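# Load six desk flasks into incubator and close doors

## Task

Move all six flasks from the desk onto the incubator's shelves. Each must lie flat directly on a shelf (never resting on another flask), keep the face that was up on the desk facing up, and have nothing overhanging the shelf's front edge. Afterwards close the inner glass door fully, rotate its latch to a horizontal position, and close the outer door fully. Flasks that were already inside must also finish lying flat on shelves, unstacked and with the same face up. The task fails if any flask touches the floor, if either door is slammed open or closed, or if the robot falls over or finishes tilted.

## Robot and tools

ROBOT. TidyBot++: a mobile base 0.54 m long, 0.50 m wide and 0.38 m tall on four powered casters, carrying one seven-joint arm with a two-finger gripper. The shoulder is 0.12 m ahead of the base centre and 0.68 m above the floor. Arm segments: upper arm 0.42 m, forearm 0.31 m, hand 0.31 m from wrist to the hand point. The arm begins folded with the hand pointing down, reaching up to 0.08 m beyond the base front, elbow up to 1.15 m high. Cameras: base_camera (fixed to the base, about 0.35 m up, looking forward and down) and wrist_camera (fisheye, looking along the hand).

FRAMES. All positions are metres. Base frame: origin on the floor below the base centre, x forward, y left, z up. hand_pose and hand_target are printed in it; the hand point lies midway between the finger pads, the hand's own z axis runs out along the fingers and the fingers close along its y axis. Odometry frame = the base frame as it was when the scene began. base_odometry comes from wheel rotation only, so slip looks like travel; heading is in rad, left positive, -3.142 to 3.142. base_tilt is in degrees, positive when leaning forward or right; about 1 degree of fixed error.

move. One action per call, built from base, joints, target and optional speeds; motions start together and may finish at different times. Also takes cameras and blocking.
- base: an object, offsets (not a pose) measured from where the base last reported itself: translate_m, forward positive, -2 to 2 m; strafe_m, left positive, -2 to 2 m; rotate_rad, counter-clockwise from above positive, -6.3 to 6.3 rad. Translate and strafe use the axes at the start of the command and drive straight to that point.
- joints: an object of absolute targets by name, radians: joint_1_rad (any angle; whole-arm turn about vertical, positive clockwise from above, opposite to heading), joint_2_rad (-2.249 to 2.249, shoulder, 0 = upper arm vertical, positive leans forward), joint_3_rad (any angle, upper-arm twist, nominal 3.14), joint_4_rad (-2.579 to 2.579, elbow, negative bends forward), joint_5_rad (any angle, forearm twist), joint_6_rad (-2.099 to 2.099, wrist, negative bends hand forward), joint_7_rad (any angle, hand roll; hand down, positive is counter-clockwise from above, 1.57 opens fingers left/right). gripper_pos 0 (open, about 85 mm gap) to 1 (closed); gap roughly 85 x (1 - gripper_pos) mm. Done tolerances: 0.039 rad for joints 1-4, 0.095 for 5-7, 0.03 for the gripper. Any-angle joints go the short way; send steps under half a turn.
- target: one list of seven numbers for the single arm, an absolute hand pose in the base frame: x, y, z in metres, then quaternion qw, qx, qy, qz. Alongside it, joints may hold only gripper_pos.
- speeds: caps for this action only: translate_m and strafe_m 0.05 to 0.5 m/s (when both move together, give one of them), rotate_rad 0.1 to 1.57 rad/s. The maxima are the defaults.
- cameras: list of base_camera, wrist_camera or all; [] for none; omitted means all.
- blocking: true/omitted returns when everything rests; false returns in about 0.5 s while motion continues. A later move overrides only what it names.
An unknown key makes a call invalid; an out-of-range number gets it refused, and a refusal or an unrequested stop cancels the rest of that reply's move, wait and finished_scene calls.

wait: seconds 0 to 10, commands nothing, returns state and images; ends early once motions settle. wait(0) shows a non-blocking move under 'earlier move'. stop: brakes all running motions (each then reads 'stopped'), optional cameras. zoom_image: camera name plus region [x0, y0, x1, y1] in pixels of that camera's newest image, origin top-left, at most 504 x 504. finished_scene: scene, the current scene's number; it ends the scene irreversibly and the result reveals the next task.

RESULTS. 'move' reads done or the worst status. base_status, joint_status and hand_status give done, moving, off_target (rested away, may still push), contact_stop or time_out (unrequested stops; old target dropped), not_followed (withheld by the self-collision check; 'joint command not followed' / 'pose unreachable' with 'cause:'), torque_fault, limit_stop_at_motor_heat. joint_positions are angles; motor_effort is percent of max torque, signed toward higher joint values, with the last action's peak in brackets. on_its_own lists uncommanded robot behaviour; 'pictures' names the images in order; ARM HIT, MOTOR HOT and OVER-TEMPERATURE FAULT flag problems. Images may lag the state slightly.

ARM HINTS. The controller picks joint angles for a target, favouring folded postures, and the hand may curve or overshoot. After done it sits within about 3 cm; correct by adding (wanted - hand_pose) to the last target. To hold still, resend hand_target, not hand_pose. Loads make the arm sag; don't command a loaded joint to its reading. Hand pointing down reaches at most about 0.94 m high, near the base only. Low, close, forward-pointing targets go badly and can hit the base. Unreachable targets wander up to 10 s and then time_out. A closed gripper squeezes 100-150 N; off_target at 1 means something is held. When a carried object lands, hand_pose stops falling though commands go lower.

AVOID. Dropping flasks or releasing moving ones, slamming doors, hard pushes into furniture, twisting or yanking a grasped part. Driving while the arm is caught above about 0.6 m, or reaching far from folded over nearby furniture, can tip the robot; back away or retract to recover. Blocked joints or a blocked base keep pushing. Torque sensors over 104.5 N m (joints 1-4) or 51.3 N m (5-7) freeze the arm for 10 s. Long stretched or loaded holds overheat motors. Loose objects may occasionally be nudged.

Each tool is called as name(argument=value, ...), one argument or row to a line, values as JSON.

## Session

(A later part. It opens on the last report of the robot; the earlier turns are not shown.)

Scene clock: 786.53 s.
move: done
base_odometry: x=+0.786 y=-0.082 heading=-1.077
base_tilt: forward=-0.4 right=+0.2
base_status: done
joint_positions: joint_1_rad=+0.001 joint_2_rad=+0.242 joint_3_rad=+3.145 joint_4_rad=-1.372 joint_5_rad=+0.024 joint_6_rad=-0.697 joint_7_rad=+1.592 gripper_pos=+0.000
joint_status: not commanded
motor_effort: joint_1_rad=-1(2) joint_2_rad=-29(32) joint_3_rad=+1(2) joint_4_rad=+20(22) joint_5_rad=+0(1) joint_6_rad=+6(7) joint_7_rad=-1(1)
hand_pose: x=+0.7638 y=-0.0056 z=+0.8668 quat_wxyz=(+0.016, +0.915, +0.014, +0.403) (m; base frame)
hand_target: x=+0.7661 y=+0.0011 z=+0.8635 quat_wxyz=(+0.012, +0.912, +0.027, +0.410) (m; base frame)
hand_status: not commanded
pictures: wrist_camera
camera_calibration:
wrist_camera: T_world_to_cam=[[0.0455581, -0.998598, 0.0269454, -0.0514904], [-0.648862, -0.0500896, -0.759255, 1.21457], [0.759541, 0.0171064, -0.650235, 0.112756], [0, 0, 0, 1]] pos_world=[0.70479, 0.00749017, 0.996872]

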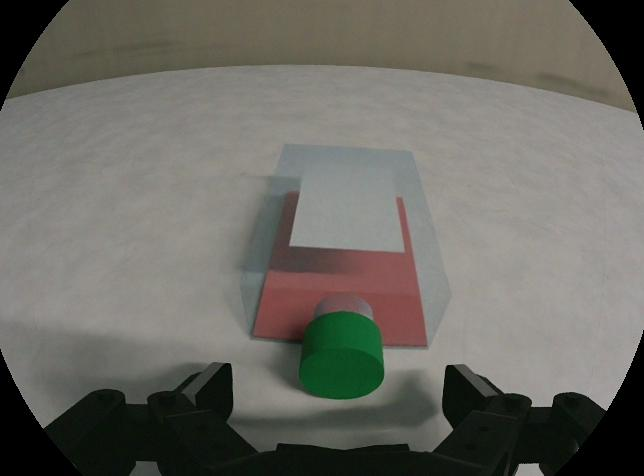

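move(
  base={"translate_m":0.019,"strafe_m":-0.002},
  cameras=[],
)

move(
  joints={"gripper_pos":0.63},
  cameras=["wrist_camera"],
)

move(
  joints={"gripper_pos":0.8},
  cameras=[],
)

move(
  joints={"joint_2_rad":0.25,"joint_4_rad":-1.15,"joint_6_rad":-0.91},
  cameras=["wrist_camera"],
)

move(
  base={"translate_m":-0.5},
  speeds={"translate_m":0.35},
  cameras=[],
)

move(
  base={"rotate_rad":-1.574},
  speeds={"rotate_rad":0.7},
  joints={"joint_2_rad":0.02,"joint_4_rad":-1.48,"joint_6_rad":-0.82},
)

Scene clock: 792.43 s.
move: done
base_odometry: x=+0.793 y=-0.100 heading=-1.077
base_tilt: forward=-0.4 right=+0.2
base_status: done
joint_positions: joint_1_rad=+0.001 joint_2_rad=+0.241 joint_3_rad=+3.145 joint_4_rad=-1.372 joint_5_rad=+0.024 joint_6_rad=-0.696 joint_7_rad=+1.592 gripper_pos=+0.000
joint_status: not commanded
motor_effort: joint_1_rad=+0(2) joint_2_rad=-29(33) joint_3_rad=+1(2) joint_4_rad=+21(22) joint_5_rad=+0(1) joint_6_rad=+6(7) joint_7_rad=-1(1)
hand_pose: x=+0.7638 y=-0.0056 z=+0.8674 quat_wxyz=(+0.016, +0.915, +0.014, +0.404) (m; base frame)
hand_target: x=+0.7661 y=+0.0011 z=+0.8635 quat_wxyz=(+0.012, +0.912, +0.027, +0.410) (m; base frame)
hand_status: not commanded
pictures: none
No camera images: "cameras" was empty.

Scene clock: 793.33 s.
move: done
base_odometry: x=+0.793 y=-0.100 heading=-1.077
base_tilt: forward=-0.4 right=+0.2
base_status: not commanded
joint_positions: joint_1_rad=+0.001 joint_2_rad=+0.238 joint_3_rad=+3.145 joint_4_rad=-1.372 joint_5_rad=+0.024 joint_6_rad=-0.690 joint_7_rad=+1.592 gripper_pos=+0.630
joint_status: all done
motor_effort: joint_1_rad=+0(2) joint_2_rad=-26(29) joint_3_rad=+1(2) joint_4_rad=+19(21) joint_5_rad=+1(1) joint_6_rad=+5(7) joint_7_rad=-1(1)
hand_pose: x=+0.7645 y=-0.0056 z=+0.8706 quat_wxyz=(+0.016, +0.913, +0.014, +0.408) (m; base frame)
hand_target: x=+0.7661 y=+0.0011 z=+0.8635 quat_wxyz=(+0.012, +0.912, +0.027, +0.410) (m; base frame)
hand_status: not commanded
pictures: wrist_camera
camera_calibration:
wrist_camera: T_world_to_cam=[[0.0455523, -0.998585, 0.0274534, -0.0520492], [-0.640777, -0.0502915, -0.766078, 1.21768], [0.766374, 0.0173051, -0.642161, 0.10247], [0, 0, 0, 1]] pos_world=[0.704101, 0.00749003, 1.00007]

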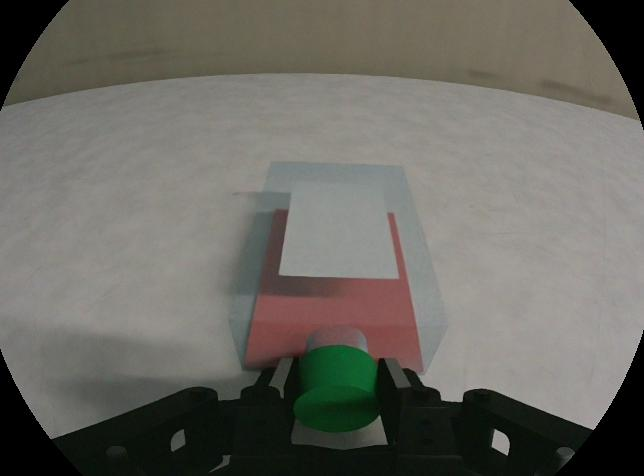

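Scene clock: 793.93 s.
move: off_target
base_odometry: x=+0.793 y=-0.100 heading=-1.077
base_tilt: forward=-0.4 right=+0.2
base_status: not commanded
joint_positions: joint_1_rad=+0.001 joint_2_rad=+0.238 joint_3_rad=+3.145 joint_4_rad=-1.372 joint_5_rad=+0.024 joint_6_rad=-0.690 joint_7_rad=+1.592 gripper_pos=+0.679
joint_status: gripper_pos off_target (ended at +0.679, target +0.800)
motor_effort: joint_1_rad=-1(1) joint_2_rad=-26(27) joint_3_rad=+1(1) joint_4_rad=+19(19) joint_5_rad=+1(1) joint_6_rad=+5(6) joint_7_rad=-1(1)
hand_pose: x=+0.7645 y=-0.0056 z=+0.8710 quat_wxyz=(+0.016, +0.913, +0.014, +0.408) (m; base frame)
hand_target: x=+0.7661 y=+0.0011 z=+0.8635 quat_wxyz=(+0.012, +0.912, +0.027, +0.410) (m; base frame)
hand_status: not commanded
pictures: none
No camera images: "cameras" was empty.

Scene clock: 795.27 s.
move: done
base_odometry: x=+0.793 y=-0.100 heading=-1.077
base_tilt: forward=-0.4 right=+0.2
base_status: not commanded
joint_positions: joint_1_rad=+0.001 joint_2_rad=+0.239 joint_3_rad=+3.145 joint_4_rad=-1.171 joint_5_rad=+0.024 joint_6_rad=-0.876 joint_7_rad=+1.592 gripper_pos=+0.679
joint_status: all done
motor_effort: joint_1_rad=+0(1) joint_2_rad=-29(33) joint_3_rad=+1(1) joint_4_rad=+21(24) joint_5_rad=+0(1) joint_6_rad=+7(8) joint_7_rad=-1(1)
hand_pose: x=+0.7641 y=-0.0065 z=+0.9367 quat_wxyz=(+0.017, +0.910, +0.011, +0.415) (m; base frame)
hand_target: x=+0.7629 y=+0.0011 z=+0.9332 quat_wxyz=(+0.012, +0.914, +0.027, +0.404) (m; base frame)
hand_status: not commanded
pictures: wrist_camera
camera_calibration:
wrist_camera: T_world_to_cam=[[0.0408328, -0.998777, 0.0278669, -0.051463], [-0.629582, -0.047376, -0.775488, 1.26837], [0.77586, 0.0141209, -0.630746, 0.127345], [0, 0, 0, 1]] pos_world=[0.701842, 0.00689194, 1.06536]

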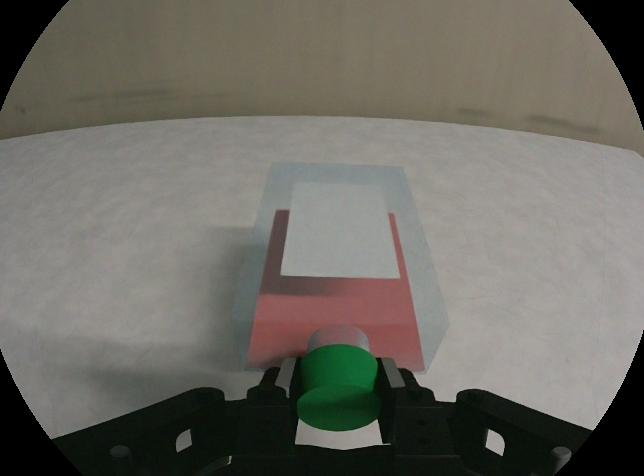

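Scene clock: 797.73 s.
move: done
base_odometry: x=+0.556 y=+0.340 heading=-1.077
base_tilt: forward=-0.4 right=+0.2
base_status: done
joint_positions: joint_1_rad=+0.001 joint_2_rad=+0.243 joint_3_rad=+3.144 joint_4_rad=-1.171 joint_5_rad=+0.024 joint_6_rad=-0.882 joint_7_rad=+1.592 gripper_pos=+0.679
joint_status: not commanded
motor_effort: joint_1_rad=-1(2) joint_2_rad=-29(35) joint_3_rad=+1(2) joint_4_rad=+22(23) joint_5_rad=+1(1) joint_6_rad=+7(8) joint_7_rad=-1(1)
hand_pose: x=+0.7638 y=-0.0064 z=+0.9328 quat_wxyz=(+0.017, +0.912, +0.012, +0.410) (m; base frame)
hand_target: x=+0.7629 y=+0.0011 z=+0.9332 quat_wxyz=(+0.012, +0.914, +0.027, +0.404) (m; base frame)
hand_status: not commanded
pictures: none
No camera images: "cameras" was empty.

Scene clock: 800.77 s.
move: done
base_odometry: x=+0.556 y=+0.340 heading=-2.651
base_tilt: forward=-0.4 right=+0.2
base_status: done
joint_positions: joint_1_rad=+0.000 joint_2_rad=+0.038 joint_3_rad=+3.144 joint_4_rad=-1.457 joint_5_rad=+0.024 joint_6_rad=-0.865 joint_7_rad=+1.592 gripper_pos=+0.679
joint_status: all done
motor_effort: joint_1_rad=-1(5) joint_2_rad=-22(31) joint_3_rad=+0(4) joint_4_rad=+21(22) joint_5_rad=+1(2) joint_6_rad=+7(8) joint_7_rad=-1(1)
hand_pose: x=+0.6676 y=-0.0056 z=+0.9053 quat_wxyz=(+0.016, +0.924, +0.012, +0.381) (m; base frame)
hand_target: x=+0.6689 y=+0.0011 z=+0.9127 quat_wxyz=(+0.012, +0.916, +0.027, +0.399) (m; base frame)
hand_status: not commanded
pictures: base_camera, wrist_camera
camera_calibration:
wrist_camera: T_world_to_cam=[[0.0440147, -0.998745, 0.0238949, -0.0443932], [-0.68516, -0.0475845, -0.726837, 1.17629], [0.727062, 0.0156197, -0.686394, 0.265251], [0, 0, 0, 1]] pos_world=[0.615045, 0.00749244, 1.0381]

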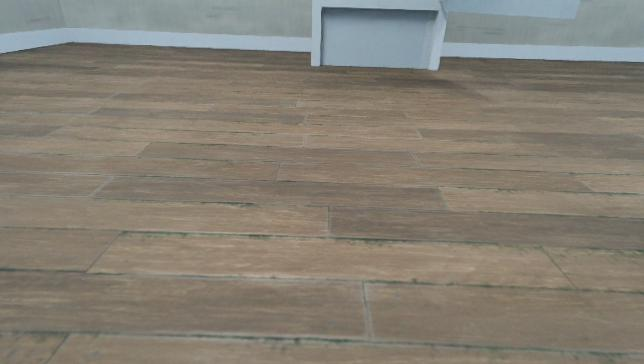

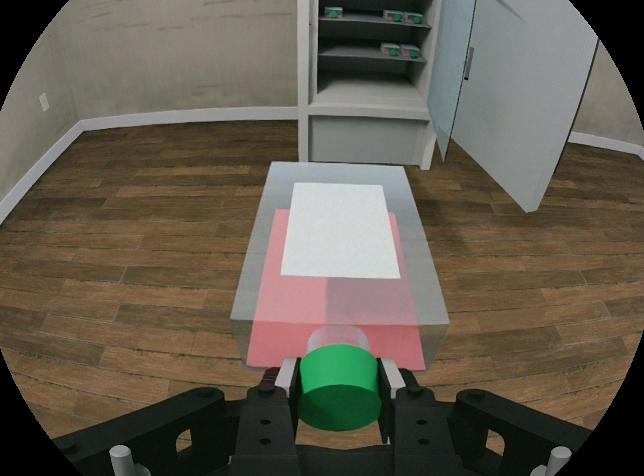

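move(
  base={"translate_m":1.46,"strafe_m":-0.112},
  speeds={"translate_m":0.4},
  cameras=[],
)

move(
  joints={"joint_2_rad":0.045,"joint_4_rad":-1.83,"joint_6_rad":-0.435},
)

Scene clock: 808.17 s.
move: done
base_odometry: x=-0.785 y=-0.249 heading=-2.652
base_tilt: forward=-0.4 right=+0.2
base_status: done
joint_positions: joint_1_rad=+0.000 joint_2_rad=+0.028 joint_3_rad=+3.144 joint_4_rad=-1.459 joint_5_rad=+0.024 joint_6_rad=-0.862 joint_7_rad=+1.592 gripper_pos=+0.679
joint_status: not commanded
motor_effort: joint_1_rad=-1(2) joint_2_rad=-21(25) joint_3_rad=+1(1) joint_4_rad=+21(22) joint_5_rad=+1(1) joint_6_rad=+6(7) joint_7_rad=-1(1)
hand_pose: x=+0.6656 y=-0.0056 z=+0.9097 quat_wxyz=(+0.016, +0.923, +0.012, +0.385) (m; base frame)
hand_target: x=+0.6689 y=+0.0011 z=+0.9127 quat_wxyz=(+0.012, +0.916, +0.027, +0.399) (m; base frame)
hand_status: not commanded
pictures: none
No camera images: "cameras" was empty.

Scene clock: 809.97 s.
move: done
base_odometry: x=-0.785 y=-0.249 heading=-2.652
base_tilt: forward=-0.4 right=+0.2
base_status: not commanded
joint_positions: joint_1_rad=+0.000 joint_2_rad=+0.029 joint_3_rad=+3.144 joint_4_rad=-1.810 joint_5_rad=+0.024 joint_6_rad=-0.485 joint_7_rad=+1.592 gripper_pos=+0.679
joint_status: all done
motor_effort: joint_1_rad=-1(2) joint_2_rad=-21(23) joint_3_rad=+1(1) joint_4_rad=+21(23) joint_5_rad=+0(1) joint_6_rad=+7(8) joint_7_rad=-1(1)
hand_pose: x=+0.6615 y=-0.0035 z=+0.8064 quat_wxyz=(+0.014, +0.917, +0.016, +0.398) (m; base frame)
hand_target: x=+0.6679 y=+0.0011 z=+0.7983 quat_wxyz=(+0.012, +0.914, +0.027, +0.404) (m; base frame)
hand_status: not commanded
pictures: base_camera, wrist_camera
camera_calibration:
wrist_camera: T_world_to_cam=[[0.052014, -0.998335, 0.0249168, -0.0456986], [-0.657753, -0.0530222, -0.751366, 1.10204], [0.751436, 0.0226925, -0.659416, 0.163955], [0, 0, 0, 1]] pos_world=[0.604042, 0.00908926, 0.937285]

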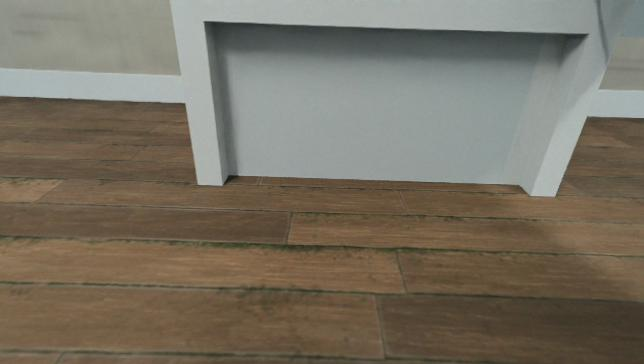

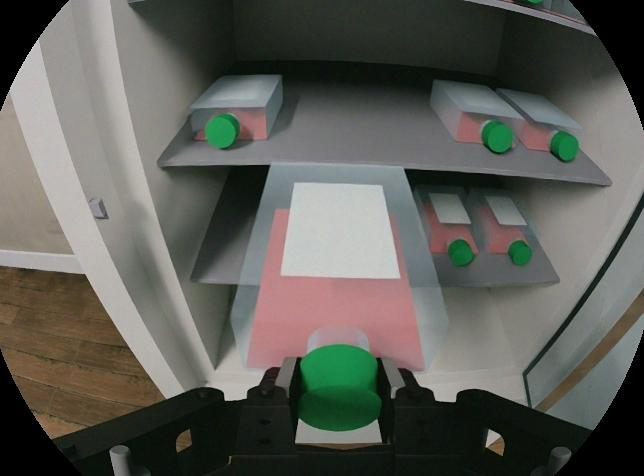

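move(
  base={"translate_m":0.2,"strafe_m":-0.004},
  speeds={"translate_m":0.2},
  cameras=["wrist_camera"],
)

move(
  base={"translate_m":0.09},
  speeds={"translate_m":0.1},
)

Scene clock: 814.57 s.
move: done
base_odometry: x=-0.964 y=-0.340 heading=-2.652
base_tilt: forward=-0.4 right=+0.2
base_status: done
joint_positions: joint_1_rad=+0.000 joint_2_rad=+0.033 joint_3_rad=+3.144 joint_4_rad=-1.811 joint_5_rad=+0.024 joint_6_rad=-0.479 joint_7_rad=+1.592 gripper_pos=+0.679
joint_status: not commanded
motor_effort: joint_1_rad=+0(1) joint_2_rad=-21(24) joint_3_rad=+1(1) joint_4_rad=+21(22) joint_5_rad=+0(1) joint_6_rad=+7(7) joint_7_rad=-1(1)
hand_pose: x=+0.6629 y=-0.0034 z=+0.8046 quat_wxyz=(+0.014, +0.917, +0.016, +0.398) (m; base frame)
hand_target: x=+0.6679 y=+0.0011 z=+0.7983 quat_wxyz=(+0.012, +0.914, +0.027, +0.404) (m; base frame)
hand_status: not commanded
pictures: wrist_camera
camera_calibration:
wrist_camera: T_world_to_cam=[[0.0520822, -0.998333, 0.0248582, -0.0457131], [-0.657586, -0.0530181, -0.751512, 1.10164], [0.751577, 0.022794, -0.659251, 0.161476], [0, 0, 0, 1]] pos_world=[0.605442, 0.00908931, 0.935485]

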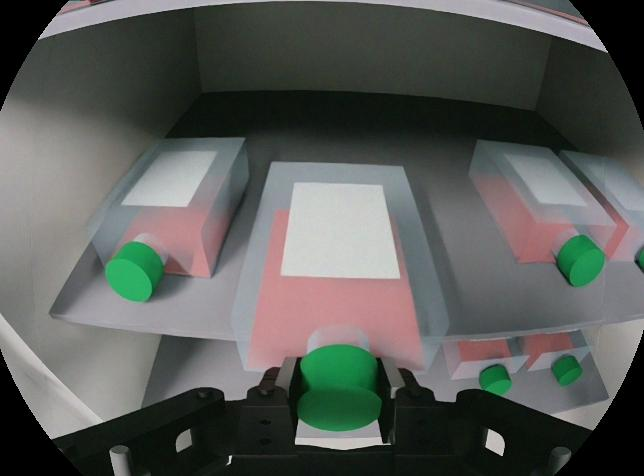

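Scene clock: 816.03 s.
move: done
base_odometry: x=-1.043 y=-0.382 heading=-2.652
base_tilt: forward=-0.4 right=+0.2
base_status: done
joint_positions: joint_1_rad=+0.000 joint_2_rad=+0.036 joint_3_rad=+3.144 joint_4_rad=-1.812 joint_5_rad=+0.024 joint_6_rad=-0.477 joint_7_rad=+1.592 gripper_pos=+0.679
joint_status: not commanded
motor_effort: joint_1_rad=+0(2) joint_2_rad=-21(24) joint_3_rad=+1(2) joint_4_rad=+21(22) joint_5_rad=+0(1) joint_6_rad=+7(7) joint_7_rad=-1(1)
hand_pose: x=+0.6634 y=-0.0034 z=+0.8028 quat_wxyz=(+0.014, +0.918, +0.016, +0.397) (m; base frame)
hand_target: x=+0.6679 y=+0.0011 z=+0.7983 quat_wxyz=(+0.012, +0.914, +0.027, +0.404) (m; base frame)
hand_status: not commanded
pictures: base_camera, wrist_camera
camera_calibration:
wrist_camera: T_world_to_cam=[[0.0522244, -0.998331, 0.0246592, -0.0456127], [-0.659553, -0.0530224, -0.749786, 1.10047], [0.749842, 0.022893, -0.661221, 0.162648], [0, 0, 0, 1]] pos_world=[0.606239, 0.00908935, 0.933787]

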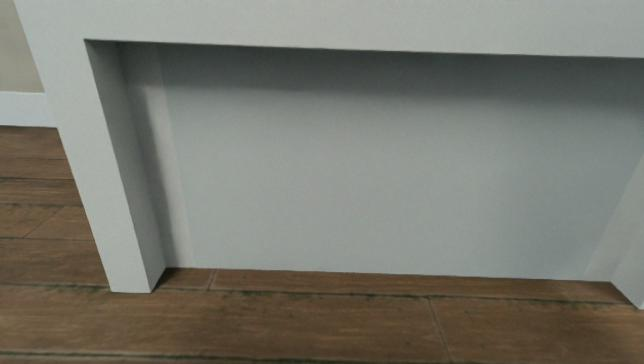

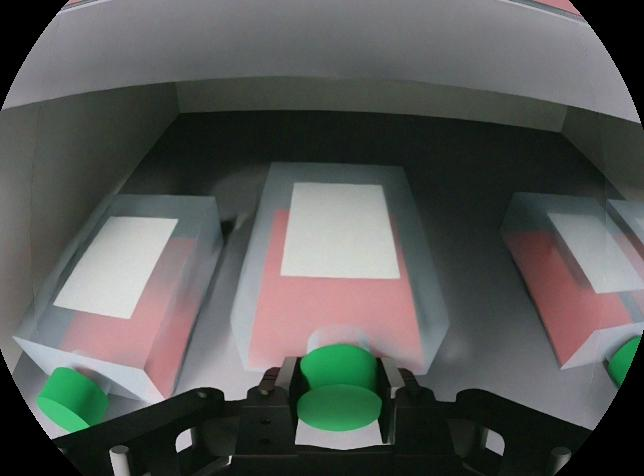

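move(
  joints={"joint_2_rad":0.055,"joint_4_rad":-1.88,"joint_6_rad":-0.38},
  cameras=[],
)

move(
  joints={"joint_2_rad":0.07,"joint_4_rad":-1.915,"joint_6_rad":-0.335},
  cameras=["wrist_camera"],
)

Scene clock: 819.00 s.
move: done
base_odometry: x=-1.043 y=-0.382 heading=-2.652
base_tilt: forward=-0.4 right=+0.2
base_status: not commanded
joint_positions: joint_1_rad=+0.000 joint_2_rad=+0.037 joint_3_rad=+3.144 joint_4_rad=-1.863 joint_5_rad=+0.024 joint_6_rad=-0.424 joint_7_rad=+1.592 gripper_pos=+0.679
joint_status: all done
motor_effort: joint_1_rad=-1(1) joint_2_rad=-21(22) joint_3_rad=+1(1) joint_4_rad=+21(22) joint_5_rad=+0(1) joint_6_rad=+7(7) joint_7_rad=-1(1)
hand_pose: x=+0.6590 y=-0.0031 z=+0.7874 quat_wxyz=(+0.014, +0.918, +0.017, +0.397) (m; base frame)
hand_target: x=+0.6649 y=+0.0011 z=+0.7791 quat_wxyz=(+0.012, +0.915, +0.027, +0.401) (m; base frame)
hand_status: not commanded
pictures: none
No camera images: "cameras" was empty.

Scene clock: 819.67 s.
move: done
base_odometry: x=-1.043 y=-0.382 heading=-2.652
base_tilt: forward=-0.4 right=+0.2
base_status: not commanded
joint_positions: joint_1_rad=+0.000 joint_2_rad=+0.040 joint_3_rad=+3.144 joint_4_rad=-1.891 joint_5_rad=+0.024 joint_6_rad=-0.373 joint_7_rad=+1.592 gripper_pos=+0.679
joint_status: all done
motor_effort: joint_1_rad=+0(1) joint_2_rad=-21(22) joint_3_rad=+1(1) joint_4_rad=+20(21) joint_5_rad=+0(1) joint_6_rad=+6(7) joint_7_rad=-1(1)
hand_pose: x=+0.6612 y=-0.0027 z=+0.7829 quat_wxyz=(+0.013, +0.913, +0.017, +0.406) (m; base frame)
hand_target: x=+0.6642 y=+0.0011 z=+0.7630 quat_wxyz=(+0.012, +0.916, +0.027, +0.399) (m; base frame)
hand_status: not commanded
pictures: wrist_camera
camera_calibration:
wrist_camera: T_world_to_cam=[[0.0540103, -0.998224, 0.0251345, -0.0458415], [-0.643187, -0.0540325, -0.7638, 1.08434], [0.763802, 0.0250869, -0.644963, 0.129167], [0, 0, 0, 1]] pos_world=[0.601253, 0.0095891, 0.91268]

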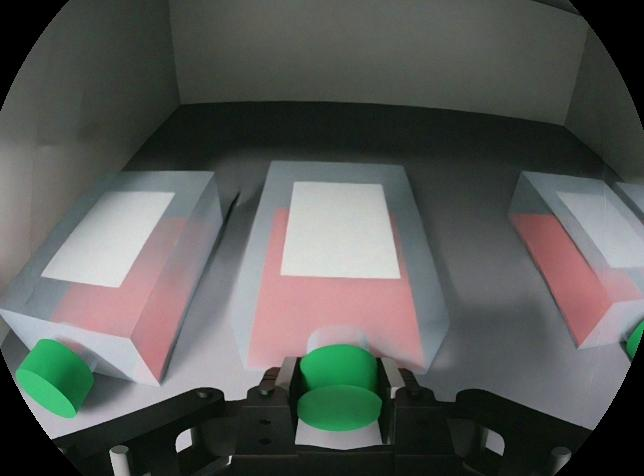

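move(
  joints={"gripper_pos":0.64},
  cameras=[],
)

move(
  joints={"gripper_pos":0.35},
  cameras=["wrist_camera"],
)

move(
  base={"translate_m":-0.15},
  speeds={"translate_m":0.15},
  cameras=[],
)

move(
  base={"translate_m":-0.2},
  joints={"joint_2_rad":0.02,"joint_4_rad":-1.48,"joint_6_rad":-0.82,"gripper_pos":0},
)

Scene clock: 823.77 s.
move: done
base_odometry: x=-1.043 y=-0.382 heading=-2.652
base_tilt: forward=-0.4 right=+0.2
base_status: not commanded
joint_positions: joint_1_rad=+0.000 joint_2_rad=+0.041 joint_3_rad=+3.144 joint_4_rad=-1.891 joint_5_rad=+0.024 joint_6_rad=-0.373 joint_7_rad=+1.592 gripper_pos=+0.640
joint_status: all done
motor_effort: joint_1_rad=+0(1) joint_2_rad=-20(21) joint_3_rad=+1(1) joint_4_rad=+19(20) joint_5_rad=+1(1) joint_6_rad=+6(6) joint_7_rad=-1(1)
hand_pose: x=+0.6613 y=-0.0027 z=+0.7825 quat_wxyz=(+0.013, +0.914, +0.017, +0.406) (m; base frame)
hand_target: x=+0.6642 y=+0.0011 z=+0.7630 quat_wxyz=(+0.012, +0.916, +0.027, +0.399) (m; base frame)
hand_status: not commanded
pictures: none
No camera images: "cameras" was empty.

Scene clock: 824.47 s.
move: done
base_odometry: x=-1.043 y=-0.382 heading=-2.652
base_tilt: forward=-0.4 right=+0.2
base_status: not commanded
joint_positions: joint_1_rad=+0.000 joint_2_rad=+0.041 joint_3_rad=+3.144 joint_4_rad=-1.891 joint_5_rad=+0.024 joint_6_rad=-0.373 joint_7_rad=+1.592 gripper_pos=+0.350
joint_status: all done
motor_effort: joint_1_rad=+0(1) joint_2_rad=-20(21) joint_3_rad=+1(1) joint_4_rad=+20(20) joint_5_rad=+0(1) joint_6_rad=+6(7) joint_7_rad=-1(1)
hand_pose: x=+0.6614 y=-0.0027 z=+0.7823 quat_wxyz=(+0.013, +0.914, +0.017, +0.406) (m; base frame)
hand_target: x=+0.6642 y=+0.0011 z=+0.7630 quat_wxyz=(+0.012, +0.916, +0.027, +0.399) (m; base frame)
hand_status: not commanded
pictures: wrist_camera
camera_calibration:
wrist_camera: T_world_to_cam=[[0.0540426, -0.998224, 0.0250702, -0.0458034], [-0.644107, -0.0540343, -0.763025, 1.08392], [0.763024, 0.0250879, -0.645883, 0.129859], [0, 0, 0, 1]] pos_world=[0.601551, 0.0095891, 0.912081]

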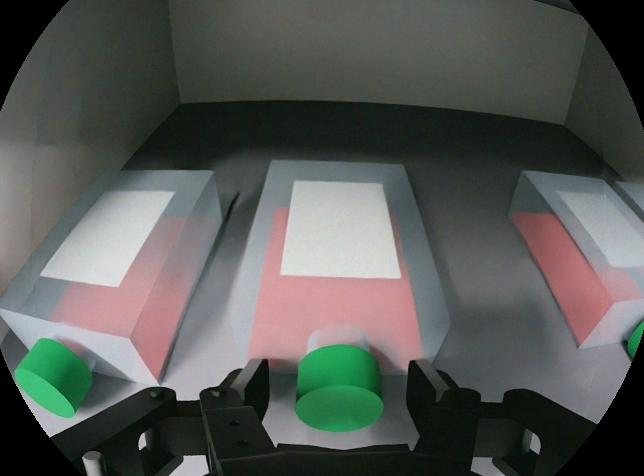

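Scene clock: 826.13 s.
move: done
base_odometry: x=-0.911 y=-0.311 heading=-2.653
base_tilt: forward=-0.4 right=+0.2
base_status: done
joint_positions: joint_1_rad=+0.000 joint_2_rad=+0.049 joint_3_rad=+3.144 joint_4_rad=-1.894 joint_5_rad=+0.024 joint_6_rad=-0.367 joint_7_rad=+1.592 gripper_pos=+0.350
joint_status: not commanded
motor_effort: joint_1_rad=-1(1) joint_2_rad=-21(23) joint_3_rad=+1(1) joint_4_rad=+20(21) joint_5_rad=+1(1) joint_6_rad=+6(7) joint_7_rad=-1(1)
hand_pose: x=+0.6626 y=-0.0027 z=+0.7778 quat_wxyz=(+0.013, +0.915, +0.017, +0.404) (m; base frame)
hand_target: x=+0.6642 y=+0.0011 z=+0.7630 quat_wxyz=(+0.012, +0.916, +0.027, +0.399) (m; base frame)
hand_status: not commanded
pictures: none
No camera images: "cameras" was empty.

Scene clock: 828.10 s.
move: done
base_odometry: x=-0.734 y=-0.217 heading=-2.654
base_tilt: forward=-0.4 right=+0.2
base_status: done
joint_positions: joint_1_rad=+0.000 joint_2_rad=+0.020 joint_3_rad=+3.144 joint_4_rad=-1.500 joint_5_rad=+0.024 joint_6_rad=-0.782 joint_7_rad=+1.592 gripper_pos=+0.000
joint_status: all done
motor_effort: joint_1_rad=-1(2) joint_2_rad=-21(24) joint_3_rad=+1(1) joint_4_rad=+21(22) joint_5_rad=+1(1) joint_6_rad=+6(7) joint_7_rad=-1(1)
hand_pose: x=+0.6732 y=-0.0052 z=+0.9109 quat_wxyz=(+0.016, +0.913, +0.013, +0.408) (m; base frame)
hand_target: x=+0.6689 y=+0.0011 z=+0.9127 quat_wxyz=(+0.012, +0.916, +0.027, +0.399) (m; base frame)
hand_status: not commanded
pictures: base_camera, wrist_camera
camera_calibration:
wrist_camera: T_world_to_cam=[[0.0445739, -0.998649, 0.0266919, -0.0473083], [-0.641337, -0.0490908, -0.765687, 1.19006], [0.765963, 0.0170111, -0.642659, 0.199008], [0, 0, 0, 1]] pos_world=[0.612906, 0.00779132, 1.04037]

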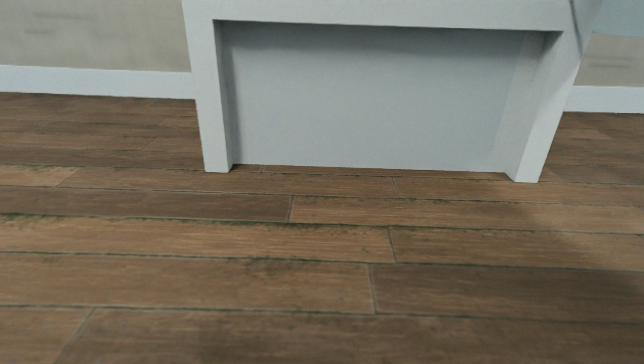

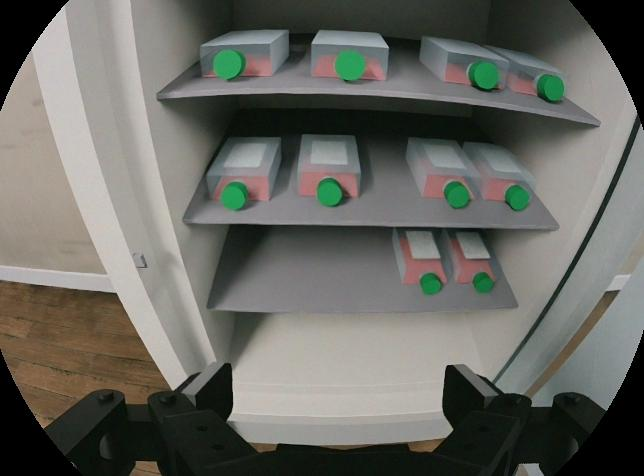

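move(
  base={"translate_m":-1.605,"strafe_m":0.587,"rotate_rad":1.576},
  speeds={"rotate_rad":0.7,"translate_m":0.5},
  joints={"joint_2_rad":0.132,"joint_4_rad":-0.957,"joint_6_rad":-2.05,"joint_7_rad":1.54},
  cameras=[],
)

move(
  joints={"joint_2_rad":0.4225,"joint_4_rad":-0.655,"joint_6_rad":-2.08},
)

Scene clock: 839.90 s.
move: done
base_odometry: x=+0.959 y=+0.016 heading=-1.078
base_tilt: forward=-0.4 right=+0.2
base_status: done
joint_positions: joint_1_rad=+0.002 joint_2_rad=+0.108 joint_3_rad=+3.146 joint_4_rad=-0.978 joint_5_rad=+0.024 joint_6_rad=-2.011 joint_7_rad=+1.590 gripper_pos=+0.000
joint_status: all done
motor_effort: joint_1_rad=-1(4) joint_2_rad=-19(25) joint_3_rad=+1(3) joint_4_rad=+15(22) joint_5_rad=+1(2) joint_6_rad=+1(7) joint_7_rad=-1(2)
hand_pose: x=+0.4564 y=-0.0072 z=+0.9360 quat_wxyz=(+0.011, +1.000, +0.001, +0.023) (m; base frame)
hand_target: x=+0.4538 y=+0.0012 z=+0.9333 quat_wxyz=(+0.000, +1.000, -0.016, +0.001) (m; base frame)
hand_status: not commanded
pictures: none
No camera images: "cameras" was empty.

Scene clock: 841.53 s.
move: done
base_odometry: x=+0.959 y=+0.016 heading=-1.078
base_tilt: forward=-0.4 right=+0.2
base_status: not commanded
joint_positions: joint_1_rad=+0.002 joint_2_rad=+0.408 joint_3_rad=+3.146 joint_4_rad=-0.678 joint_5_rad=+0.024 joint_6_rad=-2.040 joint_7_rad=+1.590 gripper_pos=+0.000
joint_status: all done
motor_effort: joint_1_rad=+0(2) joint_2_rad=-29(32) joint_3_rad=+0(1) joint_4_rad=+14(17) joint_5_rad=+1(1) joint_6_rad=+0(2) joint_7_rad=-1(1)
hand_pose: x=+0.5690 y=-0.0073 z=+0.9035 quat_wxyz=(+0.011, +1.000, +0.001, +0.008) (m; base frame)
hand_target: x=+0.5635 y=+0.0012 z=+0.9032 quat_wxyz=(+0.000, +1.000, -0.016, -0.008) (m; base frame)
hand_status: not commanded
pictures: base_camera, wrist_camera
camera_calibration:
wrist_camera: T_world_to_cam=[[0.0162237, -0.99981, -0.0107888, 0.00548508], [-0.99863, -0.0156657, -0.0499328, 0.674342], [0.0497543, 0.0115841, -0.998694, 1.00331], [0, 0, 0, 1]] pos_world=[0.62341, 0.00442559, 1.03573]

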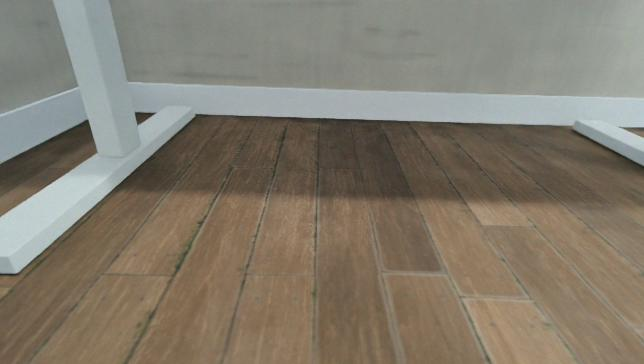

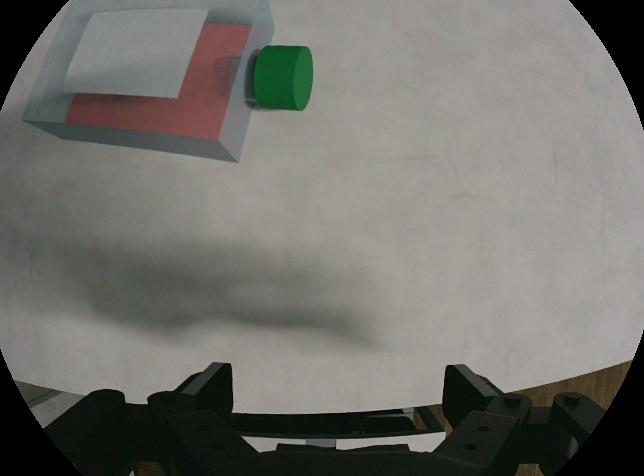

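move(
  base={"translate_m":0.137,"strafe_m":0.031},
  joints={"joint_7_rad":-0.235},
  speeds={"translate_m":0.2},
  cameras=["wrist_camera"],
)

Scene clock: 848.07 s.
move: done
base_odometry: x=+1.051 y=-0.090 heading=-1.077
base_tilt: forward=-0.4 right=+0.2
base_status: done
joint_positions: joint_1_rad=+0.002 joint_2_rad=+0.413 joint_3_rad=+3.146 joint_4_rad=-0.676 joint_5_rad=+0.024 joint_6_rad=-2.046 joint_7_rad=-0.183 gripper_pos=+0.000
joint_status: all done
motor_effort: joint_1_rad=+0(2) joint_2_rad=-29(32) joint_3_rad=+1(1) joint_4_rad=+15(16) joint_5_rad=+1(1) joint_6_rad=+0(1) joint_7_rad=-1(1)
hand_pose: x=+0.5686 y=-0.0073 z=+0.9016 quat_wxyz=(+0.005, +0.633, -0.774, +0.011) (m; base frame)
hand_target: x=+0.5635 y=+0.0012 z=+0.9032 quat_wxyz=(+0.006, +0.619, -0.785, -0.005) (m; base frame)
hand_status: not commanded
pictures: wrist_camera
camera_calibration:
wrist_camera: T_world_to_cam=[[-0.98195, 0.183875, -0.0443218, 0.61189], [0.186182, 0.980964, -0.0551876, 0.0122372], [0.0333304, -0.0624434, -0.997492, 1.00914], [0, 0, 0, 1]] pos_world=[0.564931, -0.0615012, 1.03441]

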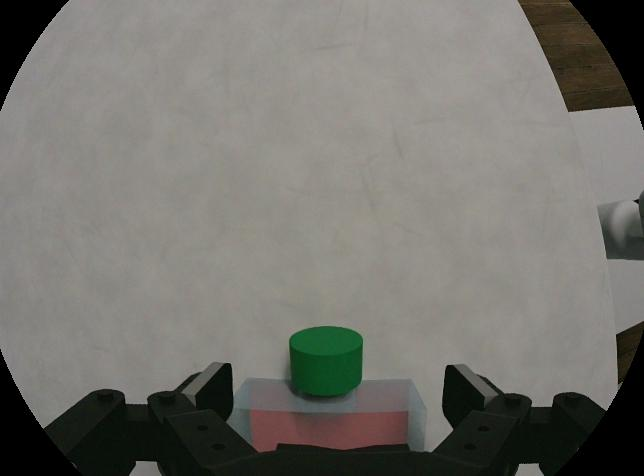

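move(
  base={"translate_m":0.010,"strafe_m":-0.015},
  cameras=[],
)

move(
  joints={"joint_2_rad":0.365,"joint_4_rad":-0.83,"joint_6_rad":-1.945},
  cameras=["wrist_camera"],
)

Scene clock: 851.50 s.
move: done
base_odometry: x=+1.043 y=-0.106 heading=-1.077
base_tilt: forward=-0.4 right=+0.2
base_status: done
joint_positions: joint_1_rad=+0.003 joint_2_rad=+0.414 joint_3_rad=+3.146 joint_4_rad=-0.675 joint_5_rad=+0.024 joint_6_rad=-2.046 joint_7_rad=-0.183 gripper_pos=+0.000
joint_status: not commanded
motor_effort: joint_1_rad=-1(3) joint_2_rad=-29(31) joint_3_rad=+0(2) joint_4_rad=+15(16) joint_5_rad=+1(2) joint_6_rad=+0(1) joint_7_rad=-1(1)
hand_pose: x=+0.5688 y=-0.0080 z=+0.9011 quat_wxyz=(+0.005, +0.633, -0.774, +0.010) (m; base frame)
hand_target: x=+0.5635 y=+0.0012 z=+0.9032 quat_wxyz=(+0.006, +0.619, -0.785, -0.005) (m; base frame)
hand_status: not commanded
pictures: none
No camera images: "cameras" was empty.

Scene clock: 852.63 s.
move: done
base_odometry: x=+1.043 y=-0.106 heading=-1.077
base_tilt: forward=-0.4 right=+0.2
base_status: not commanded
joint_positions: joint_1_rad=+0.003 joint_2_rad=+0.382 joint_3_rad=+3.146 joint_4_rad=-0.806 joint_5_rad=+0.024 joint_6_rad=-1.984 joint_7_rad=-0.183 gripper_pos=+0.000
joint_status: all done
motor_effort: joint_1_rad=-1(2) joint_2_rad=-28(29) joint_3_rad=+1(1) joint_4_rad=+15(16) joint_5_rad=+1(1) joint_6_rad=-1(1) joint_7_rad=-1(1)
hand_pose: x=+0.5581 y=-0.0082 z=+0.8782 quat_wxyz=(+0.019, +0.633, -0.774, -0.001) (m; base frame)
hand_target: x=+0.5621 y=+0.0012 z=+0.8789 quat_wxyz=(-0.001, +0.619, -0.785, +0.001) (m; base frame)
hand_status: not commanded
pictures: wrist_camera
camera_calibration:
wrist_camera: T_world_to_cam=[[-0.982791, 0.184567, -0.00748546, 0.568873], [0.184671, 0.980815, -0.0624362, 0.0210301], [-0.00418179, -0.0627441, -0.998021, 1.00753], [0, 0, 0, 1]] pos_world=[0.559413, -0.0624052, 1.01111]

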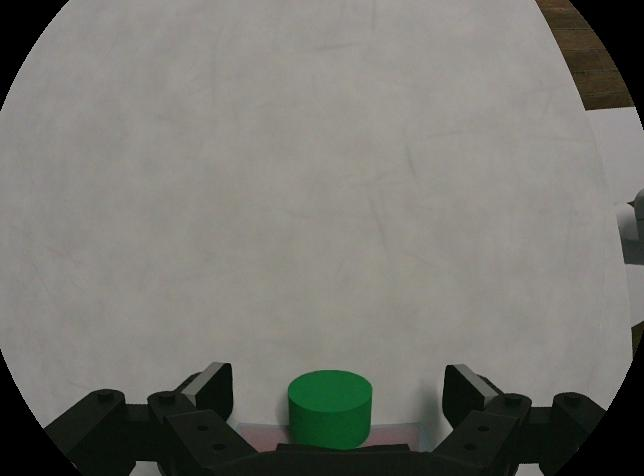

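move(
  base={"translate_m":0.004,"strafe_m":0.007},
  cameras=[],
)

move(
  joints={"gripper_pos":0.62},
  cameras=["wrist_camera"],
)

move(
  joints={"gripper_pos":0.8},
  cameras=[],
)

move(
  joints={"joint_2_rad":0.4225,"joint_4_rad":-0.655,"joint_6_rad":-2.08},
  cameras=["wrist_camera"],
)

Scene clock: 856.40 s.
move: done
base_odometry: x=+1.051 y=-0.106 heading=-1.077
base_tilt: forward=-0.4 right=+0.2
base_status: done
joint_positions: joint_1_rad=+0.003 joint_2_rad=+0.379 joint_3_rad=+3.146 joint_4_rad=-0.806 joint_5_rad=+0.024 joint_6_rad=-1.983 joint_7_rad=-0.183 gripper_pos=+0.000
joint_status: not commanded
motor_effort: joint_1_rad=+1(4) joint_2_rad=-28(30) joint_3_rad=+0(2) joint_4_rad=+15(16) joint_5_rad=+1(2) joint_6_rad=+0(1) joint_7_rad=-1(1)
hand_pose: x=+0.5577 y=-0.0079 z=+0.8796 quat_wxyz=(+0.018, +0.633, -0.774, +0.000) (m; base frame)
hand_target: x=+0.5621 y=+0.0012 z=+0.8789 quat_wxyz=(-0.001, +0.619, -0.785, +0.001) (m; base frame)
hand_status: not commanded
pictures: none
No camera images: "cameras" was empty.

Scene clock: 857.30 s.
move: done
base_odometry: x=+1.051 y=-0.106 heading=-1.077
base_tilt: forward=-0.4 right=+0.2
base_status: not commanded
joint_positions: joint_1_rad=+0.003 joint_2_rad=+0.379 joint_3_rad=+3.146 joint_4_rad=-0.806 joint_5_rad=+0.024 joint_6_rad=-1.983 joint_7_rad=-0.183 gripper_pos=+0.620
joint_status: all done
motor_effort: joint_1_rad=+0(2) joint_2_rad=-28(28) joint_3_rad=+1(1) joint_4_rad=+15(16) joint_5_rad=+1(1) joint_6_rad=+0(1) joint_7_rad=-1(1)
hand_pose: x=+0.5577 y=-0.0079 z=+0.8796 quat_wxyz=(+0.018, +0.633, -0.774, +0.000) (m; base frame)
hand_target: x=+0.5621 y=+0.0012 z=+0.8789 quat_wxyz=(-0.001, +0.619, -0.785, +0.001) (m; base frame)
hand_status: not commanded
pictures: wrist_camera
camera_calibration:
wrist_camera: T_world_to_cam=[[-0.982896, 0.183808, -0.0113557, 0.571856], [0.184159, 0.980964, -0.0616091, 0.0203399], [-0.00018469, -0.0626466, -0.998036, 1.00666], [0, 0, 0, 1]] pos_world=[0.558515, -0.0620009, 1.01243]

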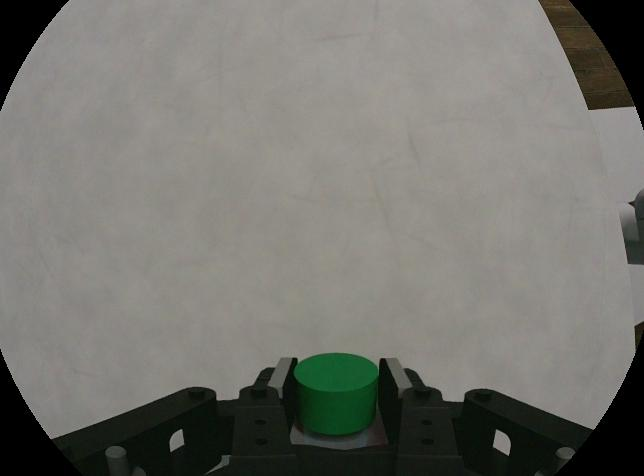

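Scene clock: 857.97 s.
move: off_target
base_odometry: x=+1.051 y=-0.106 heading=-1.077
base_tilt: forward=-0.4 right=+0.2
base_status: not commanded
joint_positions: joint_1_rad=+0.003 joint_2_rad=+0.377 joint_3_rad=+3.146 joint_4_rad=-0.809 joint_5_rad=+0.024 joint_6_rad=-1.982 joint_7_rad=-0.183 gripper_pos=+0.682
joint_status: gripper_pos off_target (ended at +0.682, target +0.800)
motor_effort: joint_1_rad=+0(2) joint_2_rad=-28(29) joint_3_rad=+1(1) joint_4_rad=+15(16) joint_5_rad=+1(1) joint_6_rad=+0(1) joint_7_rad=-1(1)
hand_pose: x=+0.5570 y=-0.0079 z=+0.8802 quat_wxyz=(+0.017, +0.633, -0.774, +0.001) (m; base frame)
hand_target: x=+0.5621 y=+0.0012 z=+0.8789 quat_wxyz=(-0.001, +0.619, -0.785, +0.001) (m; base frame)
hand_status: not commanded
pictures: none
No camera images: "cameras" was empty.

Scene clock: 859.10 s.
move: done
base_odometry: x=+1.051 y=-0.106 heading=-1.077
base_tilt: forward=-0.4 right=+0.2
base_status: not commanded
joint_positions: joint_1_rad=+0.003 joint_2_rad=+0.393 joint_3_rad=+3.146 joint_4_rad=-0.677 joint_5_rad=+0.024 joint_6_rad=-2.043 joint_7_rad=-0.183 gripper_pos=+0.682
joint_status: all done
motor_effort: joint_1_rad=-1(2) joint_2_rad=-29(30) joint_3_rad=+1(1) joint_4_rad=+15(16) joint_5_rad=+1(1) joint_6_rad=+0(1) joint_7_rad=-1(1)
hand_pose: x=+0.5648 y=-0.0077 z=+0.9105 quat_wxyz=(-0.004, +0.633, -0.774, +0.018) (m; base frame)
hand_target: x=+0.5635 y=+0.0012 z=+0.9032 quat_wxyz=(+0.006, +0.619, -0.785, -0.005) (m; base frame)
hand_status: not commanded
pictures: wrist_camera
camera_calibration:
wrist_camera: T_world_to_cam=[[-0.980491, 0.184953, -0.0665621, 0.628114], [0.188465, 0.980755, -0.0509917, 0.00861915], [0.05585, -0.0625415, -0.996478, 1.00442], [0, 0, 0, 1]] pos_world=[0.558139, -0.0618072, 1.04313]

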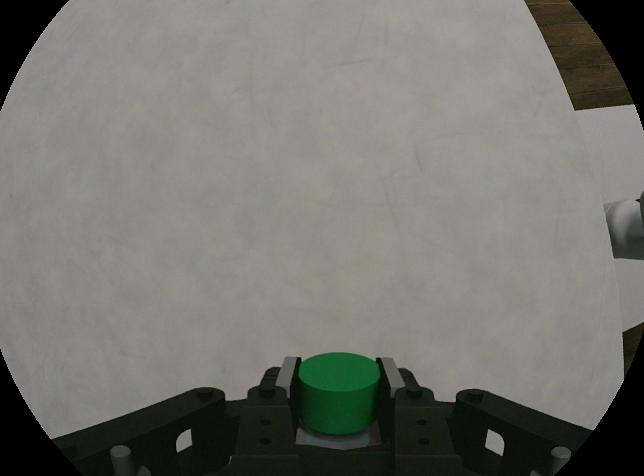

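move(
  base={"strafe_m":-0.05},
  speeds={"strafe_m":0.2},
  cameras=[],
)

move(
  joints={"joint_7_rad":-1.62},
  cameras=[],
)

move(
  joints={"joint_2_rad":0.385,"joint_4_rad":-0.79,"joint_6_rad":-1.967},
  cameras=[],
)

move(
  joints={"joint_2_rad":0.375,"joint_4_rad":-0.83,"joint_6_rad":-1.935},
  cameras=["wrist_camera"],
)

Scene clock: 863.97 s.
move: done
base_odometry: x=+1.007 y=-0.130 heading=-1.077
base_tilt: forward=-0.4 right=+0.2
base_status: done
joint_positions: joint_1_rad=+0.006 joint_2_rad=+0.395 joint_3_rad=+3.146 joint_4_rad=-0.677 joint_5_rad=+0.024 joint_6_rad=-2.043 joint_7_rad=-0.183 gripper_pos=+0.682
joint_status: not commanded
motor_effort: joint_1_rad=+0(4) joint_2_rad=-29(29) joint_3_rad=+0(2) joint_4_rad=+15(16) joint_5_rad=+1(1) joint_6_rad=+0(1) joint_7_rad=-1(1)
hand_pose: x=+0.5653 y=-0.0094 z=+0.9093 quat_wxyz=(-0.003, +0.631, -0.775, +0.017) (m; base frame)
hand_target: x=+0.5635 y=+0.0012 z=+0.9032 quat_wxyz=(+0.006, +0.619, -0.785, -0.005) (m; base frame)
hand_status: not commanded
pictures: none
No camera images: "cameras" was empty.

Scene clock: 865.93 s.
move: done
base_odometry: x=+1.007 y=-0.130 heading=-1.077
base_tilt: forward=-0.4 right=+0.2
base_status: not commanded
joint_positions: joint_1_rad=+0.006 joint_2_rad=+0.395 joint_3_rad=+3.146 joint_4_rad=-0.677 joint_5_rad=+0.024 joint_6_rad=-2.043 joint_7_rad=-1.568 gripper_pos=+0.682
joint_status: all done
motor_effort: joint_1_rad=-1(2) joint_2_rad=-29(29) joint_3_rad=+0(1) joint_4_rad=+15(15) joint_5_rad=+1(1) joint_6_rad=+0(1) joint_7_rad=-1(1)
hand_pose: x=+0.5653 y=-0.0094 z=+0.9093 quat_wxyz=(-0.013, -0.009, -1.000, +0.011) (m; base frame)
hand_target: x=+0.5635 y=+0.0012 z=+0.9032 quat_wxyz=(+0.008, -0.025, -1.000, +0.000) (m; base frame)
hand_status: not commanded
pictures: none
No camera images: "cameras" was empty.

Scene clock: 866.97 s.
move: done
base_odometry: x=+1.007 y=-0.130 heading=-1.077
base_tilt: forward=-0.4 right=+0.2
base_status: not commanded
joint_positions: joint_1_rad=+0.006 joint_2_rad=+0.395 joint_3_rad=+3.146 joint_4_rad=-0.772 joint_5_rad=+0.024 joint_6_rad=-2.001 joint_7_rad=-1.568 gripper_pos=+0.682
joint_status: all done
motor_effort: joint_1_rad=-1(2) joint_2_rad=-29(30) joint_3_rad=+0(1) joint_4_rad=+16(17) joint_5_rad=+1(1) joint_6_rad=+0(1) joint_7_rad=-1(1)
hand_pose: x=+0.5615 y=-0.0095 z=+0.8828 quat_wxyz=(+0.013, -0.008, -1.000, +0.011) (m; base frame)
hand_target: x=+0.5670 y=+0.0012 z=+0.8817 quat_wxyz=(+0.000, -0.025, -1.000, +0.000) (m; base frame)
hand_status: not commanded
pictures: none
No camera images: "cameras" was empty.

Scene clock: 867.63 s.
move: done
base_odometry: x=+1.007 y=-0.130 heading=-1.077
base_tilt: forward=-0.4 right=+0.2
base_status: not commanded
joint_positions: joint_1_rad=+0.006 joint_2_rad=+0.380 joint_3_rad=+3.146 joint_4_rad=-0.802 joint_5_rad=+0.024 joint_6_rad=-1.973 joint_7_rad=-1.568 gripper_pos=+0.682
joint_status: all done
motor_effort: joint_1_rad=-1(1) joint_2_rad=-26(29) joint_3_rad=+0(1) joint_4_rad=+14(16) joint_5_rad=+1(2) joint_6_rad=+0(2) joint_7_rad=-1(1)
hand_pose: x=+0.5616 y=-0.0096 z=+0.8805 quat_wxyz=(+0.007, -0.008, -1.000, +0.012) (m; base frame)
hand_target: x=+0.5672 y=+0.0012 z=+0.8745 quat_wxyz=(-0.001, -0.025, -1.000, +0.000) (m; base frame)
hand_status: not commanded
pictures: wrist_camera
camera_calibration:
wrist_camera: T_world_to_cam=[[0.00276852, 0.998376, -0.0569041, 0.0703809], [0.99884, -0.00549681, -0.047845, -0.457714], [-0.04808, -0.0567056, -0.997233, 1.03374], [0, 0, 0, 1]] pos_world=[0.50669, -0.0141637, 1.01298]

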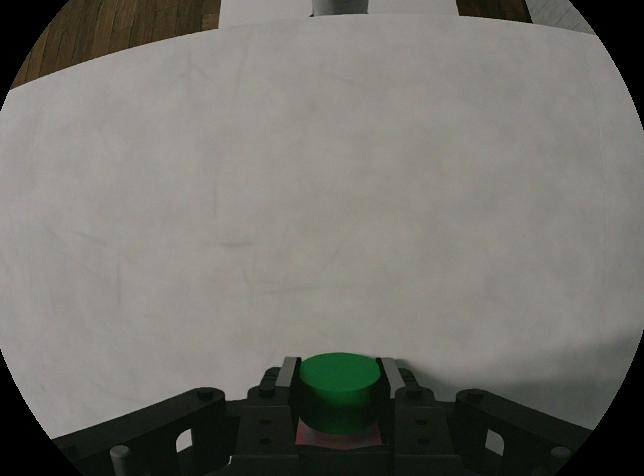

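move(
  joints={"gripper_pos":0.62},
  cameras=[],
)

move(
  joints={"gripper_pos":0.1},
  cameras=[],
)

move(
  joints={"joint_2_rad":0.4225,"joint_4_rad":-0.655,"joint_6_rad":-2.08,"gripper_pos":0},
  cameras=["wrist_camera"],
)

move(
  base={"translate_m":-0.35},
  cameras=[],
)

move(
  joints={"joint_2_rad":0.261,"joint_4_rad":-1.074,"joint_6_rad":-0.97,"joint_7_rad":0.1},
  cameras=[],
)

move(
  joints={"joint_7_rad":1.63,"joint_2_rad":0.241,"joint_4_rad":-1.395,"joint_6_rad":-0.66},
  cameras=["wrist_camera"],
)

Scene clock: 871.93 s.
move: done
base_odometry: x=+1.007 y=-0.130 heading=-1.077
base_tilt: forward=-0.4 right=+0.2
base_status: not commanded
joint_positions: joint_1_rad=+0.006 joint_2_rad=+0.380 joint_3_rad=+3.146 joint_4_rad=-0.806 joint_5_rad=+0.024 joint_6_rad=-1.973 joint_7_rad=-1.568 gripper_pos=+0.620
joint_status: all done
motor_effort: joint_1_rad=-1(1) joint_2_rad=-28(29) joint_3_rad=+0(1) joint_4_rad=+16(16) joint_5_rad=+1(1) joint_6_rad=-1(1) joint_7_rad=-1(1)
hand_pose: x=+0.5608 y=-0.0096 z=+0.8793 quat_wxyz=(+0.009, -0.008, -1.000, +0.012) (m; base frame)
hand_target: x=+0.5672 y=+0.0012 z=+0.8745 quat_wxyz=(-0.001, -0.025, -1.000, +0.000) (m; base frame)
hand_status: not commanded
pictures: none
No camera images: "cameras" was empty.

Scene clock: 872.77 s.
move: done
base_odometry: x=+1.007 y=-0.130 heading=-1.077
base_tilt: forward=-0.4 right=+0.2
base_status: not commanded
joint_positions: joint_1_rad=+0.006 joint_2_rad=+0.380 joint_3_rad=+3.146 joint_4_rad=-0.806 joint_5_rad=+0.024 joint_6_rad=-1.973 joint_7_rad=-1.568 gripper_pos=+0.100
joint_status: all done
motor_effort: joint_1_rad=+0(2) joint_2_rad=-28(28) joint_3_rad=+0(1) joint_4_rad=+15(16) joint_5_rad=+1(1) joint_6_rad=+0(1) joint_7_rad=-1(1)
hand_pose: x=+0.5609 y=-0.0096 z=+0.8793 quat_wxyz=(+0.009, -0.008, -1.000, +0.012) (m; base frame)
hand_target: x=+0.5672 y=+0.0012 z=+0.8745 quat_wxyz=(-0.001, -0.025, -1.000, +0.000) (m; base frame)
hand_status: not commanded
pictures: none
No camera images: "cameras" was empty.

Scene clock: 873.90 s.
move: done
base_odometry: x=+1.007 y=-0.130 heading=-1.077
base_tilt: forward=-0.4 right=+0.2
base_status: not commanded
joint_positions: joint_1_rad=+0.006 joint_2_rad=+0.390 joint_3_rad=+3.146 joint_4_rad=-0.674 joint_5_rad=+0.024 joint_6_rad=-2.042 joint_7_rad=-1.568 gripper_pos=+0.000
joint_status: all done
motor_effort: joint_1_rad=-1(1) joint_2_rad=-28(29) joint_3_rad=+0(1) joint_4_rad=+14(17) joint_5_rad=+1(1) joint_6_rad=+0(1) joint_7_rad=-1(1)
hand_pose: x=+0.5648 y=-0.0094 z=+0.9123 quat_wxyz=(-0.017, -0.009, -1.000, +0.011) (m; base frame)
hand_target: x=+0.5635 y=+0.0012 z=+0.9032 quat_wxyz=(+0.008, -0.025, -1.000, +0.000) (m; base frame)
hand_status: not commanded
pictures: wrist_camera
camera_calibration:
wrist_camera: T_world_to_cam=[[0.00692509, 0.998378, -0.0565057, 0.0692304], [0.999976, -0.00690015, 0.000636423, -0.504243], [0.000245493, -0.0565087, -0.998402, 1.03935], [0, 0, 0, 1]] pos_world=[0.503497, -0.013865, 1.04193]

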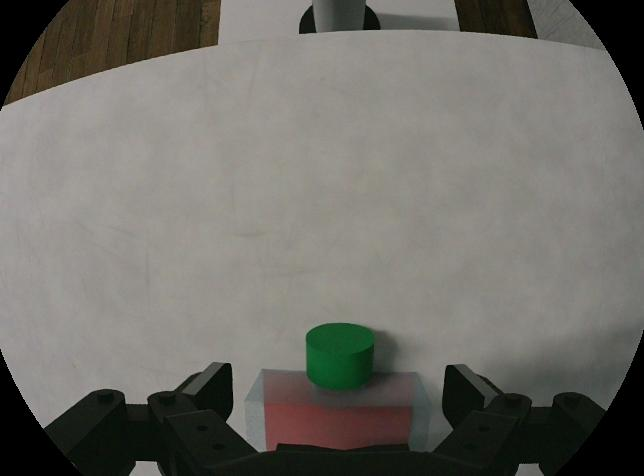

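Scene clock: 875.87 s.
move: done
base_odometry: x=+0.841 y=+0.178 heading=-1.076
base_tilt: forward=-0.4 right=+0.2
base_status: done
joint_positions: joint_1_rad=+0.006 joint_2_rad=+0.403 joint_3_rad=+3.146 joint_4_rad=-0.674 joint_5_rad=+0.024 joint_6_rad=-2.048 joint_7_rad=-1.568 gripper_pos=+0.000
joint_status: not commanded
motor_effort: joint_1_rad=-1(2) joint_2_rad=-28(31) joint_3_rad=+1(1) joint_4_rad=+15(16) joint_5_rad=+1(1) joint_6_rad=+0(1) joint_7_rad=-1(1)
hand_pose: x=+0.5660 y=-0.0093 z=+0.9066 quat_wxyz=(-0.008, -0.009, -1.000, +0.011) (m; base frame)
hand_target: x=+0.5635 y=+0.0012 z=+0.9032 quat_wxyz=(+0.008, -0.025, -1.000, +0.000) (m; base frame)
hand_status: not commanded
pictures: none
No camera images: "cameras" was empty.

Scene clock: 878.27 s.
move: done
base_odometry: x=+0.841 y=+0.178 heading=-1.076
base_tilt: forward=-0.4 right=+0.2
base_status: not commanded
joint_positions: joint_1_rad=+0.006 joint_2_rad=+0.278 joint_3_rad=+3.146 joint_4_rad=-1.049 joint_5_rad=+0.024 joint_6_rad=-1.016 joint_7_rad=+0.044 gripper_pos=+0.000
joint_status: all done
motor_effort: joint_1_rad=-1(1) joint_2_rad=-29(30) joint_3_rad=+1(1) joint_4_rad=+20(21) joint_5_rad=+1(1) joint_6_rad=+6(7) joint_7_rad=-1(1)
hand_pose: x=+0.7623 y=-0.0112 z=+0.9456 quat_wxyz=(-0.259, +0.664, -0.639, +0.291) (m; base frame)
hand_target: x=+0.7643 y=+0.0011 z=+0.9532 quat_wxyz=(-0.272, +0.678, -0.613, +0.301) (m; base frame)
hand_status: not commanded
pictures: none
No camera images: "cameras" was empty.

Scene clock: 880.47 s.
move: done
base_odometry: x=+0.841 y=+0.178 heading=-1.076
base_tilt: forward=-0.4 right=+0.2
base_status: not commanded
joint_positions: joint_1_rad=+0.006 joint_2_rad=+0.252 joint_3_rad=+3.146 joint_4_rad=-1.365 joint_5_rad=+0.024 joint_6_rad=-0.702 joint_7_rad=+1.574 gripper_pos=+0.000
joint_status: all done
motor_effort: joint_1_rad=-1(2) joint_2_rad=-28(30) joint_3_rad=+1(1) joint_4_rad=+20(22) joint_5_rad=+1(2) joint_6_rad=+6(7) joint_7_rad=-1(1)
hand_pose: x=+0.7661 y=-0.0099 z=+0.8627 quat_wxyz=(+0.014, +0.917, +0.002, +0.400) (m; base frame)
hand_target: x=+0.7661 y=+0.0011 z=+0.8635 quat_wxyz=(+0.012, +0.912, +0.027, +0.410) (m; base frame)
hand_status: not commanded
pictures: wrist_camera
camera_calibration:
wrist_camera: T_world_to_cam=[[0.026493, -0.999561, 0.0132352, -0.0294035], [-0.655354, -0.0273645, -0.754826, 1.21419], [0.754858, 0.0113239, -0.655791, 0.116736], [0, 0, 0, 1]] pos_world=[0.708383, 0.00251319, 0.993446]

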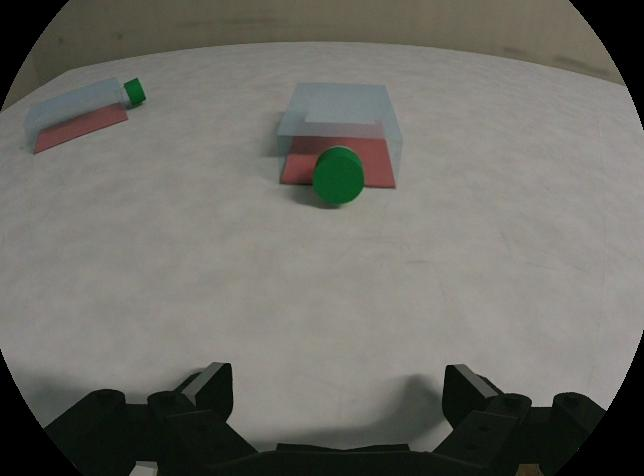

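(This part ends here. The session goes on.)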